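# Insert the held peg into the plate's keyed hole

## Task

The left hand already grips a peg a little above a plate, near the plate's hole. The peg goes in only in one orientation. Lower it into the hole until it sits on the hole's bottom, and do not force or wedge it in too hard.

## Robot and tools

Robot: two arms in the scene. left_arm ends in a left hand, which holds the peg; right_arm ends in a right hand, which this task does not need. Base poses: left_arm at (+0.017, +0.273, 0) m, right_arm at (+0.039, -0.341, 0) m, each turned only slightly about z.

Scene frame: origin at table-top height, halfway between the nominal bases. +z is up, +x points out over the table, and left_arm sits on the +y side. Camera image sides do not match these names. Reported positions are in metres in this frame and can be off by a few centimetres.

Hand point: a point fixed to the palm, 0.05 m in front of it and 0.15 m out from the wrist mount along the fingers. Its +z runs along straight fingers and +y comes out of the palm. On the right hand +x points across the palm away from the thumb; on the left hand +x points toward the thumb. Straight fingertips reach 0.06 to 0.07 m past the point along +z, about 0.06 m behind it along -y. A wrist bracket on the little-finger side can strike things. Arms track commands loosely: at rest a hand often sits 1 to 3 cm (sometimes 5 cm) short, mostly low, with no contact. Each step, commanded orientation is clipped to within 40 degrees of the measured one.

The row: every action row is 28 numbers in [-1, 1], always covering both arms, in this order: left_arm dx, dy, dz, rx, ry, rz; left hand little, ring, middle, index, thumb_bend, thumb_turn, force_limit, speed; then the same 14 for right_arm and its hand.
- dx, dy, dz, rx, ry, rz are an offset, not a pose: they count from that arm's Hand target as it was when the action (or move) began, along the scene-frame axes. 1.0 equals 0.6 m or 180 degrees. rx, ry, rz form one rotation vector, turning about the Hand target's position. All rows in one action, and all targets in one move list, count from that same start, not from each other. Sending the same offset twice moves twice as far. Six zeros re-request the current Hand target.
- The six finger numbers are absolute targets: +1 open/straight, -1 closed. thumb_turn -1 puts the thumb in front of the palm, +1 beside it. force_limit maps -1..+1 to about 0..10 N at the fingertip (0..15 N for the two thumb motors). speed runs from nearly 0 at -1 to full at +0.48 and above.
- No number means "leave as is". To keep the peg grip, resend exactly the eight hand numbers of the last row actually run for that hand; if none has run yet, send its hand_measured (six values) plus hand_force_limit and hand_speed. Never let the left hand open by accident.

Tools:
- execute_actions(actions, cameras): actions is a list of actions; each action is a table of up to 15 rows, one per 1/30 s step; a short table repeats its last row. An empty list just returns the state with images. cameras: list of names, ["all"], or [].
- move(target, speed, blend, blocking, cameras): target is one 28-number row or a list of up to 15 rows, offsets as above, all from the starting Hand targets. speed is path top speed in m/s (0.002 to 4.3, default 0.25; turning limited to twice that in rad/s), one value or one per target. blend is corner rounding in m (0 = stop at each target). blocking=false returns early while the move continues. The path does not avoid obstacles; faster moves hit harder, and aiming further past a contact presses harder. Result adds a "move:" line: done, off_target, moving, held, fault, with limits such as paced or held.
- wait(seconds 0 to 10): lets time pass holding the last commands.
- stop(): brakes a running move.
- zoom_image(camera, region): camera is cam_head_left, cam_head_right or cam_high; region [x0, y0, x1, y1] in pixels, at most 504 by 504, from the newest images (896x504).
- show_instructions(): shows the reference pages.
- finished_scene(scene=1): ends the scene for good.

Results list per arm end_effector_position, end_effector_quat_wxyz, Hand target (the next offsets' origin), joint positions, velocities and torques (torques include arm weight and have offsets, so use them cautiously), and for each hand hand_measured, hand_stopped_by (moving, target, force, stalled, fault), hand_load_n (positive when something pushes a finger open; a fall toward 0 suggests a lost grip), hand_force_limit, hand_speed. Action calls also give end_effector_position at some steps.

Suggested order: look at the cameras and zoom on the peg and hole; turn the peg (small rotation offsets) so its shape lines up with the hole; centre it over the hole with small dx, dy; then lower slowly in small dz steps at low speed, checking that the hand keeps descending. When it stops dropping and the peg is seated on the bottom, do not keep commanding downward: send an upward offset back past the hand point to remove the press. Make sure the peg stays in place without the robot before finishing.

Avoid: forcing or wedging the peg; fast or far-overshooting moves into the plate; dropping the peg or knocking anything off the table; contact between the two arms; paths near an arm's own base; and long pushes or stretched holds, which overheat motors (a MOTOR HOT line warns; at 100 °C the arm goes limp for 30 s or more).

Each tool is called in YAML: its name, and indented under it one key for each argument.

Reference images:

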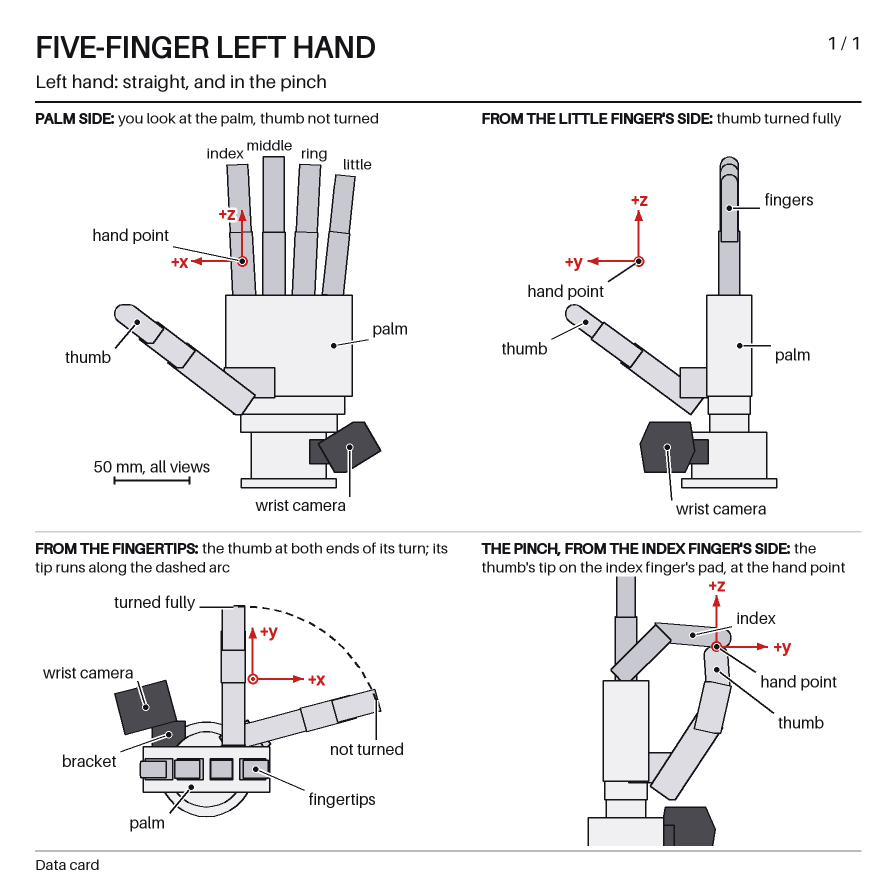

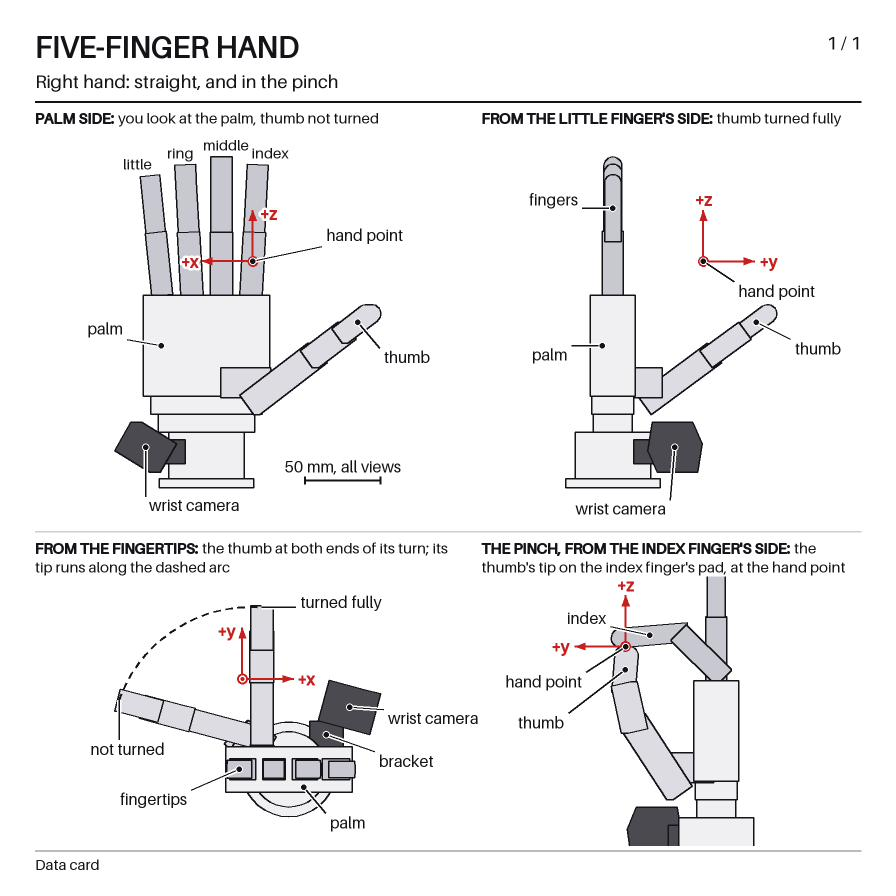

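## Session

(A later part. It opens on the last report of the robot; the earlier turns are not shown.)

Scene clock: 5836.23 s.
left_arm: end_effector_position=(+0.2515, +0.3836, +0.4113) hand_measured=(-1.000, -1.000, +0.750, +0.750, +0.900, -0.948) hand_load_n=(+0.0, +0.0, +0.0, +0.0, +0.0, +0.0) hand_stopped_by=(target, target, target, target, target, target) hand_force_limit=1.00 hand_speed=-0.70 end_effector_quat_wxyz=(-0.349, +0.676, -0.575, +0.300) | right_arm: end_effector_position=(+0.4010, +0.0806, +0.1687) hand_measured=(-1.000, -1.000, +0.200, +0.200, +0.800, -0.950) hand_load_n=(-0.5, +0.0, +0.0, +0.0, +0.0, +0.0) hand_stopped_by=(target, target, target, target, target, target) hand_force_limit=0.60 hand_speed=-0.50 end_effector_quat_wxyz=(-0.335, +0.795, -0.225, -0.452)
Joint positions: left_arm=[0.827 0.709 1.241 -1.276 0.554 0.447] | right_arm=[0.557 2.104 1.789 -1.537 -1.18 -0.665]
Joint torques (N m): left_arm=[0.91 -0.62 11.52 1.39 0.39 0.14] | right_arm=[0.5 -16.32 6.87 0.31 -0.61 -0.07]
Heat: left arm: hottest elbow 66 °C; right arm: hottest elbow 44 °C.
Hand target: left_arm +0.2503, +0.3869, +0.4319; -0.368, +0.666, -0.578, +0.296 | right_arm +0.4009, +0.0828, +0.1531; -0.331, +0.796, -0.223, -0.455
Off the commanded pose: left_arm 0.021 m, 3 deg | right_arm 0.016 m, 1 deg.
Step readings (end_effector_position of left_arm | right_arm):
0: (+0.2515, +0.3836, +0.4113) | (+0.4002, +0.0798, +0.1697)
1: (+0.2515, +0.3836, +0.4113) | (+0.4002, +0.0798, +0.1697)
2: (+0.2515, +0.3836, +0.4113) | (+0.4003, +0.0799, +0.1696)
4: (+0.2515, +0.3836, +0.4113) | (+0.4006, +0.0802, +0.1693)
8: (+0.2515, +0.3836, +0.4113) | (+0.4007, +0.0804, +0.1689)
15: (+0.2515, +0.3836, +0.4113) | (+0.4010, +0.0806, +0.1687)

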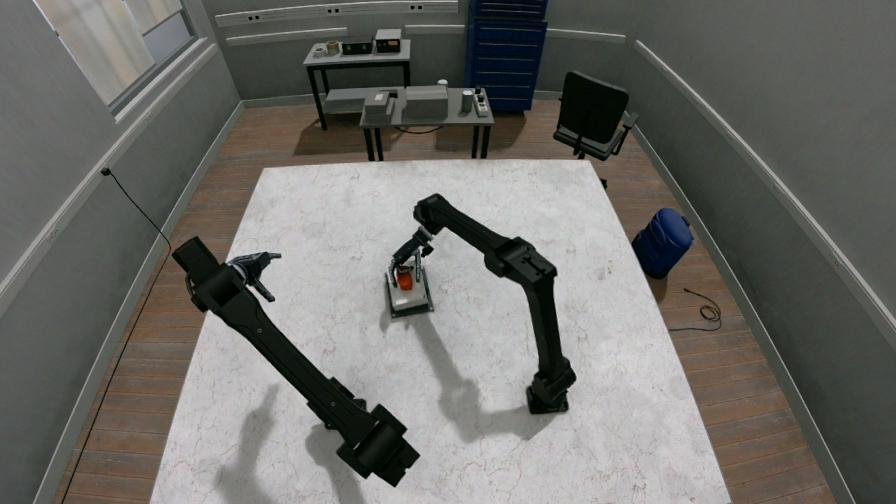

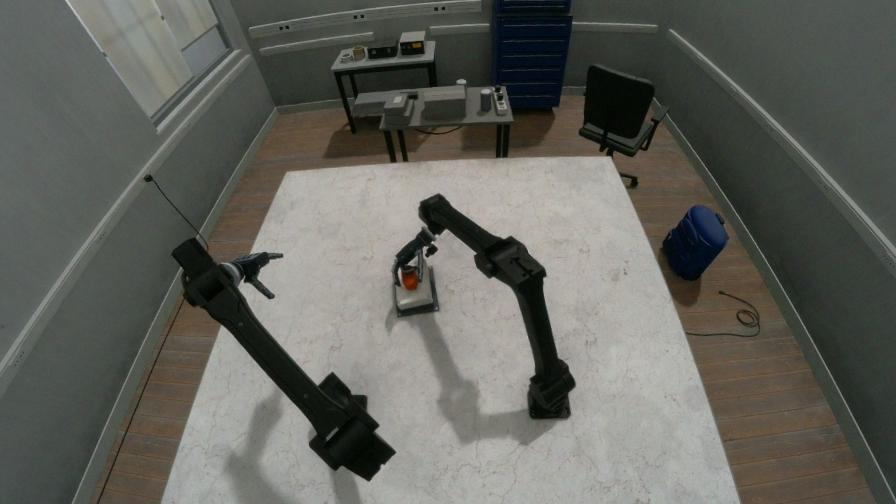

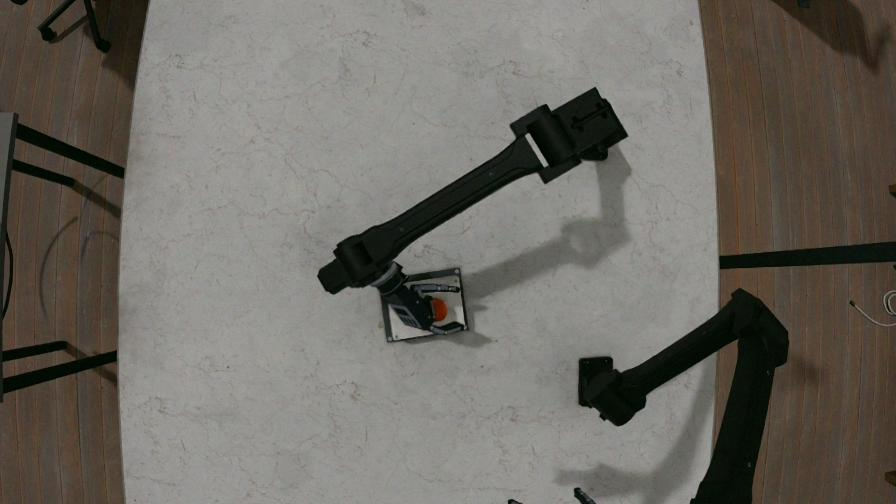

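execute_actions:
  actions:
    - [[0,0,0,0,0,0,-1,-1,0.75,0.75,0.9,-0.948,1.0,-0.7,0,0,-0.015,0,0,0,-1,-1,0.2,0.2,0.80,-0.95,0.6,-0.5]]
  cameras: []

execute_actions:
  actions:
    - [[0,0,0,0,0,0,-1,-1,0.75,0.75,0.9,-0.948,1.0,-0.7,0,0,-0.015,0,0,0,-1,-1,0.2,0.2,0.80,-0.95,0.6,-0.5]]
  cameras: ["all"]

zoom_image:
  camera: "cam_head_left"
  region: [398, 280, 414, 296]

Scene clock: 5843.47 s.
left_arm: end_effector_position=(+0.2515, +0.3836, +0.4113) hand_measured=(-1.000, -1.000, +0.750, +0.750, +0.900, -0.948) hand_load_n=(+0.0, +0.0, +0.0, +0.0, +0.0, +0.0) hand_stopped_by=(target, target, target, target, target, target) hand_force_limit=1.00 hand_speed=-0.70 end_effector_quat_wxyz=(-0.349, +0.676, -0.575, +0.300) | right_arm: end_effector_position=(+0.4007, +0.0813, +0.1680) hand_measured=(-1.000, -1.000, +0.200, +0.200, +0.800, -0.950) hand_load_n=(-1.5, +0.0, +0.0, +0.0, +0.0, -0.5) hand_stopped_by=(target, target, target, target, target, target) hand_force_limit=0.60 hand_speed=-0.50 end_effector_quat_wxyz=(-0.339, +0.793, -0.225, -0.454)
Joint positions: left_arm=[0.827 0.709 1.241 -1.276 0.554 0.447] | right_arm=[0.557 2.104 1.784 -1.529 -1.189 -0.665]
Joint torques (N m): left_arm=[0.91 -0.56 11.52 1.39 0.39 0.14] | right_arm=[0.44 -15.68 6.48 0.75 -0.29 -0.08]
Heat: left arm: hottest elbow 66 °C; right arm: hottest elbow 44 °C.
Hand target: left_arm +0.2503, +0.3869, +0.4319; -0.368, +0.666, -0.578, +0.296 | right_arm +0.4008, +0.0828, +0.1441; -0.331, +0.796, -0.223, -0.455
Off the commanded pose: left_arm 0.021 m, 3 deg | right_arm 0.024 m, 1 deg.
Step readings (end_effector_position of left_arm | right_arm):
0: (+0.2515, +0.3836, +0.4113) | (+0.4010, +0.0806, +0.1687)
1: (+0.2515, +0.3836, +0.4113) | (+0.4010, +0.0806, +0.1685)
2: (+0.2515, +0.3836, +0.4113) | (+0.4010, +0.0807, +0.1683)
4: (+0.2515, +0.3836, +0.4113) | (+0.4009, +0.0810, +0.1681)
8: (+0.2515, +0.3836, +0.4113) | (+0.4007, +0.0812, +0.1680)
15: (+0.2515, +0.3836, +0.4113) | (+0.4007, +0.0813, +0.1680)
No camera images: "cameras" was empty.

Scene clock: 5844.17 s.
left_arm: end_effector_position=(+0.2515, +0.3836, +0.4113) hand_measured=(-1.000, -1.000, +0.750, +0.750, +0.900, -0.948) hand_load_n=(+0.0, +0.0, +0.5, +0.0, +0.0, +0.0) hand_stopped_by=(target, target, target, target, target, target) hand_force_limit=1.00 hand_speed=-0.70 end_effector_quat_wxyz=(-0.349, +0.676, -0.575, +0.300) | right_arm: end_effector_position=(+0.4006, +0.0821, +0.1673) hand_measured=(-1.000, -1.000, +0.200, +0.200, +0.800, -0.950) hand_load_n=(-2.0, +0.0, +0.0, +0.0, +0.0, +0.0) hand_stopped_by=(target, target, target, target, target, target) hand_force_limit=0.60 hand_speed=-0.50 end_effector_quat_wxyz=(-0.342, +0.791, -0.225, -0.455)
Joint positions: left_arm=[0.827 0.709 1.241 -1.276 0.554 0.447] | right_arm=[0.557 2.104 1.779 -1.52 -1.197 -0.662]
Joint torques (N m): left_arm=[0.91 -0.56 11.52 1.39 0.39 0.14] | right_arm=[0.44 -14.97 6.08 1.13 0 -0.1]
Heat: left arm: hottest elbow 66 °C; right arm: hottest elbow 44 °C.
Hand target: left_arm +0.2503, +0.3869, +0.4319; -0.368, +0.666, -0.578, +0.296 | right_arm +0.4009, +0.0828, +0.1351; -0.332, +0.796, -0.223, -0.455
Off the commanded pose: left_arm 0.021 m, 3 deg | right_arm 0.032 m, 1 deg.
Step readings (end_effector_position of left_arm | right_arm):
0: (+0.2515, +0.3836, +0.4113) | (+0.4007, +0.0813, +0.1680)
1: (+0.2515, +0.3836, +0.4113) | (+0.4007, +0.0813, +0.1678)
2: (+0.2515, +0.3836, +0.4113) | (+0.4007, +0.0814, +0.1677)
4: (+0.2515, +0.3836, +0.4113) | (+0.4007, +0.0817, +0.1672)
8: (+0.2515, +0.3836, +0.4113) | (+0.4005, +0.0819, +0.1671)
15: (+0.2515, +0.3836, +0.4113) | (+0.4005, +0.0820, +0.1673)

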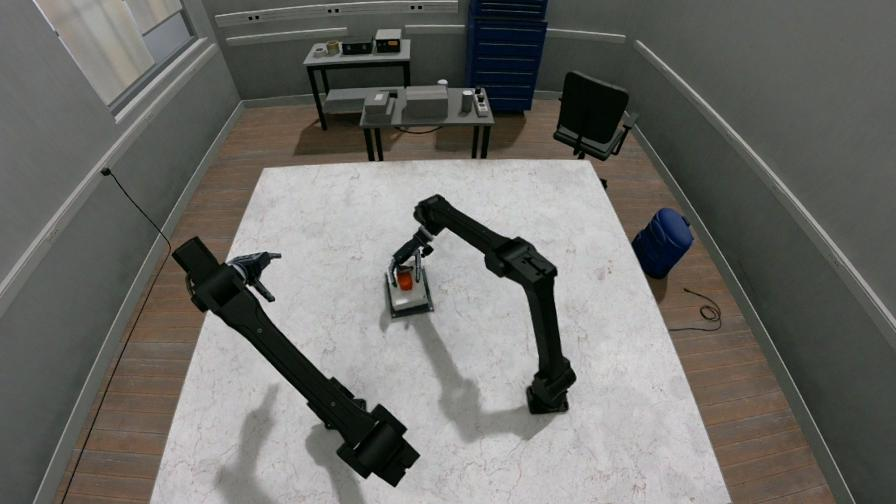

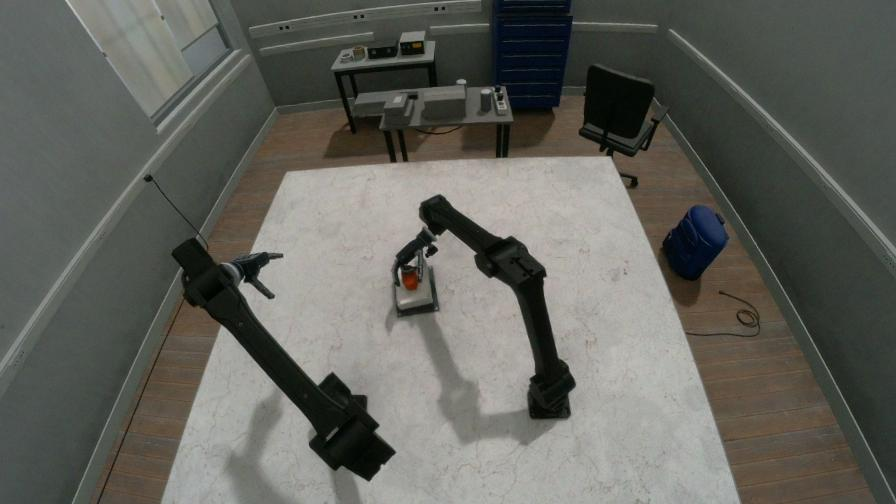

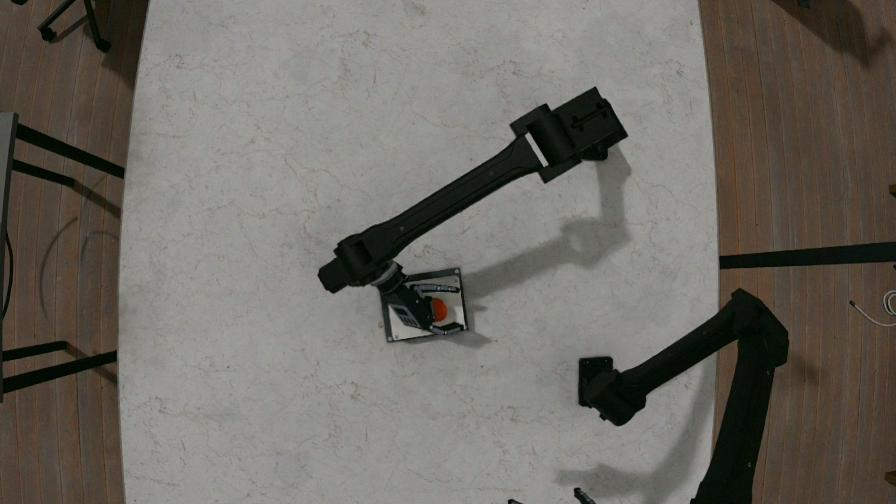

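Scaled by 31.500 from the camera's 896x504 image, which has a finer 1280x720 frame.

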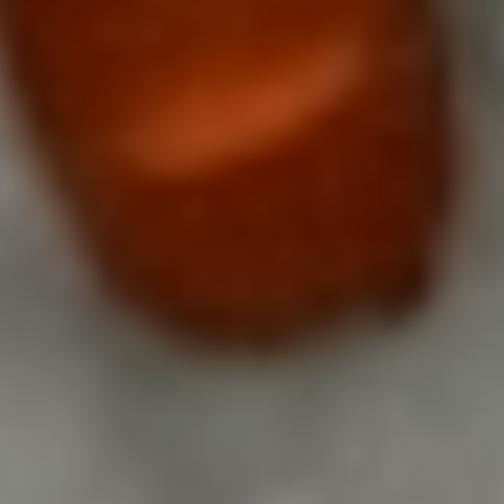

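execute_actions:
  actions:
    - [[0,0,0,0,0,0,-1,-1,0.75,0.75,0.9,-0.948,1.0,-0.7,0,0,-0.015,0,0,0,-1,-1,0.2,0.2,0.80,-0.95,0.6,-0.5]]
  cameras: []

move:
  target: [0,0,0,0,0,0,-1,-1,0.75,0.75,0.9,-0.948,1.0,-0.7,0.0,-0.02,0.2,0,0,0,-1,-1,0.2,0.2,0.80,-0.95,0.6,-0.5]
  speed: 0.2
  cameras: []

move:
  target: [0,0,0,0,0,0,-1,-1,0.75,0.75,0.9,-0.948,1.0,-0.7,0.05,-0.22,0.06,0,0,0,-1,-1,0.2,0.2,0.80,-0.95,0.6,-0.5]
  speed: 0.25
  cameras: ["all"]

zoom_image:
  camera: "cam_head_left"
  region: [398, 280, 414, 296]

zoom_image:
  camera: "cam_high"
  region: [404, 292, 452, 328]

zoom_image:
  camera: "cam_head_left"
  region: [394, 262, 418, 296]

Scene clock: 5858.50 s.
left_arm: end_effector_position=(+0.2515, +0.3836, +0.4113) hand_measured=(-1.000, -1.000, +0.750, +0.750, +0.900, -0.948) hand_load_n=(+0.0, +0.0, +0.0, +0.0, +0.0, +0.0) hand_stopped_by=(target, target, target, target, target, target) hand_force_limit=1.00 hand_speed=-0.70 end_effector_quat_wxyz=(-0.349, +0.676, -0.575, +0.300) | right_arm: end_effector_position=(+0.4006, +0.0830, +0.1669) hand_measured=(-1.000, -1.000, +0.200, +0.200, +0.800, -0.950) hand_load_n=(-2.5, +0.0, +0.0, +0.0, +0.0, -0.5) hand_stopped_by=(target, target, target, target, target, target) hand_force_limit=0.60 hand_speed=-0.50 end_effector_quat_wxyz=(-0.345, +0.789, -0.226, -0.456)
Joint positions: left_arm=[0.827 0.709 1.241 -1.276 0.554 0.447] | right_arm=[0.557 2.104 1.775 -1.511 -1.204 -0.656]
Joint torques (N m): left_arm=[0.91 -0.62 11.51 1.39 0.39 0.14] | right_arm=[0.44 -14.33 5.65 1.48 0.27 -0.17]
Heat: left arm: hottest elbow 66 °C; right arm: hottest elbow 43 °C.
Hand target: left_arm +0.2503, +0.3869, +0.4319; -0.368, +0.666, -0.578, +0.296 | right_arm +0.4008, +0.0828, +0.1260; -0.331, +0.796, -0.223, -0.455
Off the commanded pose: left_arm 0.021 m, 3 deg | right_arm 0.041 m, 2 deg.
Step readings (end_effector_position of left_arm | right_arm):
0: (+0.2515, +0.3836, +0.4113) | (+0.4006, +0.0821, +0.1673)
1: (+0.2515, +0.3836, +0.4113) | (+0.4006, +0.0821, +0.1673)
2: (+0.2515, +0.3836, +0.4113) | (+0.4005, +0.0821, +0.1670)
4: (+0.2515, +0.3836, +0.4113) | (+0.4004, +0.0824, +0.1670)
8: (+0.2515, +0.3836, +0.4113) | (+0.4005, +0.0828, +0.1668)
15: (+0.2515, +0.3836, +0.4113) | (+0.4006, +0.0829, +0.1669)
No camera images: "cameras" was empty.

Scene clock: 5859.77 s.
left_arm: end_effector_position=(+0.2515, +0.3836, +0.4113) hand_measured=(-1.000, -1.000, +0.750, +0.750, +0.900, -0.948) hand_load_n=(+0.0, +0.0, +0.0, -0.5, +0.0, +0.0) hand_stopped_by=(target, target, target, target, target, target) hand_force_limit=1.00 hand_speed=-0.70 end_effector_quat_wxyz=(-0.349, +0.676, -0.575, +0.300) | right_arm: end_effector_position=(+0.3896, +0.0721, +0.2228) hand_measured=(-1.000, -1.000, +0.200, +0.200, +0.800, -0.950) hand_load_n=(+0.0, +0.0, +0.0, +0.0, +0.0, +0.0) hand_stopped_by=(target, target, target, target, target, target) hand_force_limit=0.60 hand_speed=-0.50 end_effector_quat_wxyz=(-0.319, +0.791, -0.236, -0.465)
Joint positions: left_arm=[0.827 0.709 1.241 -1.276 0.554 0.447] | right_arm=[0.555 2.05 1.834 -1.694 -1.174 -0.678]
Joint torques (N m): left_arm=[0.91 -0.62 11.52 1.39 0.39 0.14] | right_arm=[-0.85 -19.72 10.29 -0.77 -0.62 0.1]
Heat: left arm: hottest elbow 66 °C; right arm: hottest elbow 44 °C.
Hand target: left_arm +0.2503, +0.3869, +0.4319; -0.368, +0.666, -0.578, +0.296 | right_arm +0.4009, +0.0708, +0.2460; -0.331, +0.796, -0.224, -0.455
Off the commanded pose: left_arm 0.021 m, 3 deg | right_arm 0.026 m, 2 deg.
joint sent to its limit (right arm) — joint 4 (wrist pitch), lower limit. The joint targets still meet the commanded pose.
move: off_target (left_arm, right_arm)
No camera images: "cameras" was empty.

Scene clock: 5861.07 s.
left_arm: end_effector_position=(+0.2515, +0.3836, +0.4113) hand_measured=(-1.000, -1.000, +0.750, +0.750, +0.900, -0.948) hand_load_n=(+0.0, +0.0, +0.0, +0.0, +0.0, +0.0) hand_stopped_by=(target, target, target, target, target, target) hand_force_limit=1.00 hand_speed=-0.70 end_effector_quat_wxyz=(-0.349, +0.676, -0.575, +0.300) | right_arm: end_effector_position=(+0.4344, -0.0590, +0.2705) hand_measured=(-1.000, -1.000, +0.200, +0.200, +0.800, -0.950) hand_load_n=(+0.0, +0.0, +0.0, +0.0, +0.0, -0.5) hand_stopped_by=(target, target, target, target, target, target) hand_force_limit=0.60 hand_speed=-0.50 end_effector_quat_wxyz=(-0.382, +0.789, -0.305, -0.371)
Joint positions: left_arm=[0.827 0.709 1.241 -1.276 0.554 0.447] | right_arm=[0.286 1.84 1.697 -1.694 -1.106 -0.725]
Joint torques (N m): left_arm=[0.91 -0.56 11.52 1.37 0.39 0.14] | right_arm=[0.15 -17.2 7.64 -0.66 -0.6 -0.09]
Heat: left arm: hottest elbow 66 °C; right arm: hottest elbow 44 °C.
Hand target: left_arm +0.2503, +0.3869, +0.4319; -0.368, +0.666, -0.578, +0.296 | right_arm +0.4309, -0.0613, +0.2821; -0.331, +0.796, -0.223, -0.455
Off the commanded pose: left_arm 0.021 m, 3 deg | right_arm 0.012 m, 15 deg.
joint sent to its limit (right arm) — joint 4 (wrist pitch), lower limit. The joint targets are off in orientation, not in position.
move: off_target (left_arm, right_arm)

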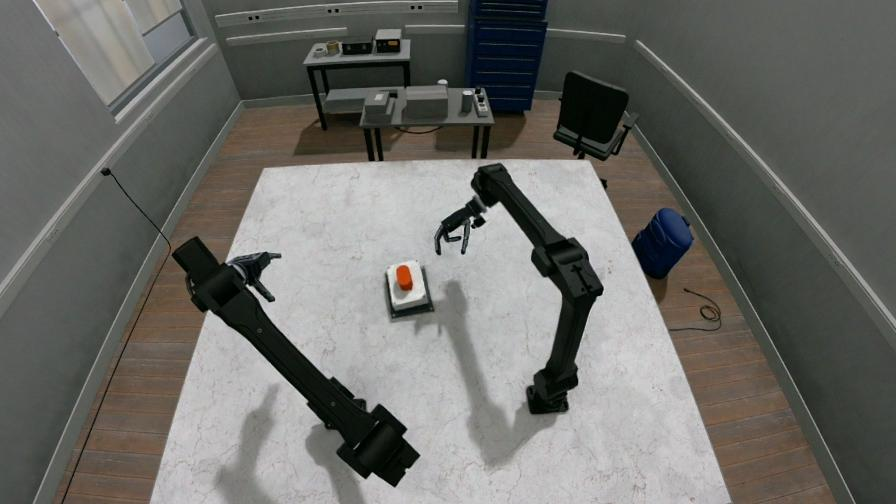

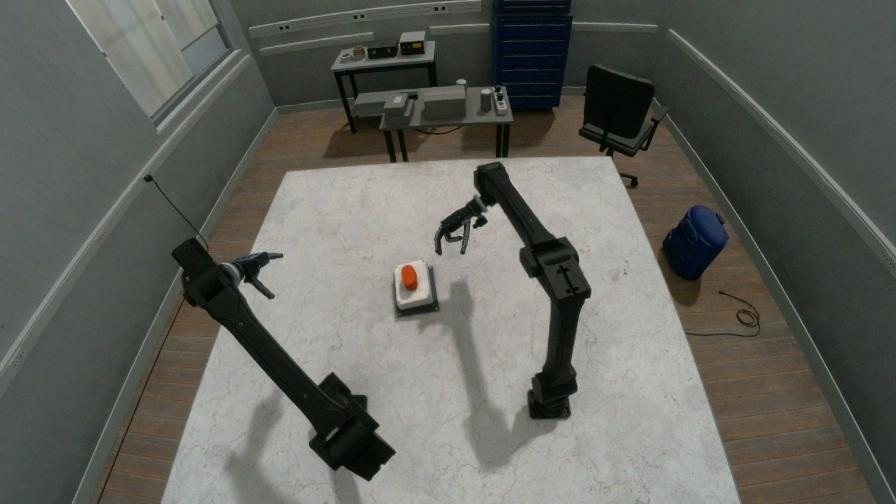

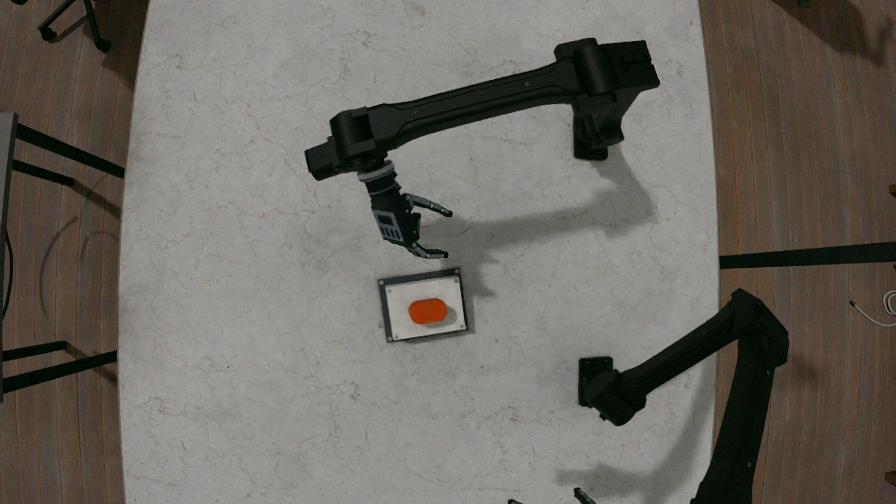

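Scaled by 31.500 from the camera's 896x504 image, which has a finer 1280x720 frame.

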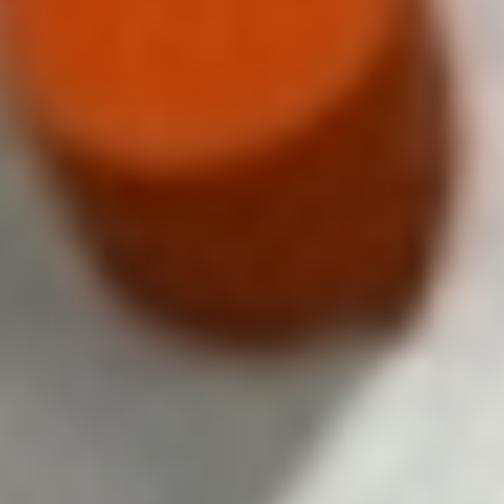

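Scaled by 10.500 from the camera's 896x504 image, which has a finer 1280x720 frame.

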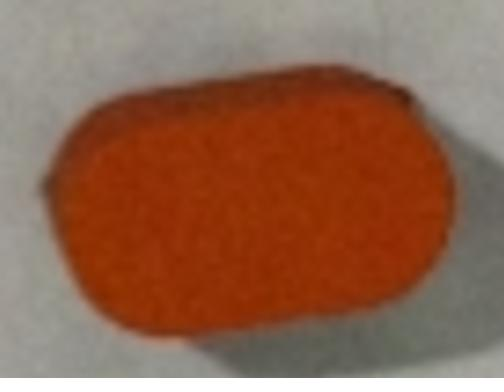

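Scaled by 14.824 from the camera's 896x504 image, which has a finer 1280x720 frame.

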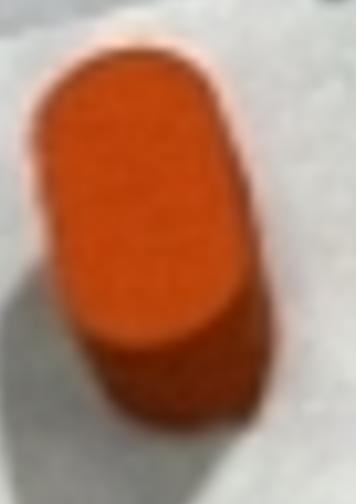

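finished_scene:

The scene is finished: the task was done.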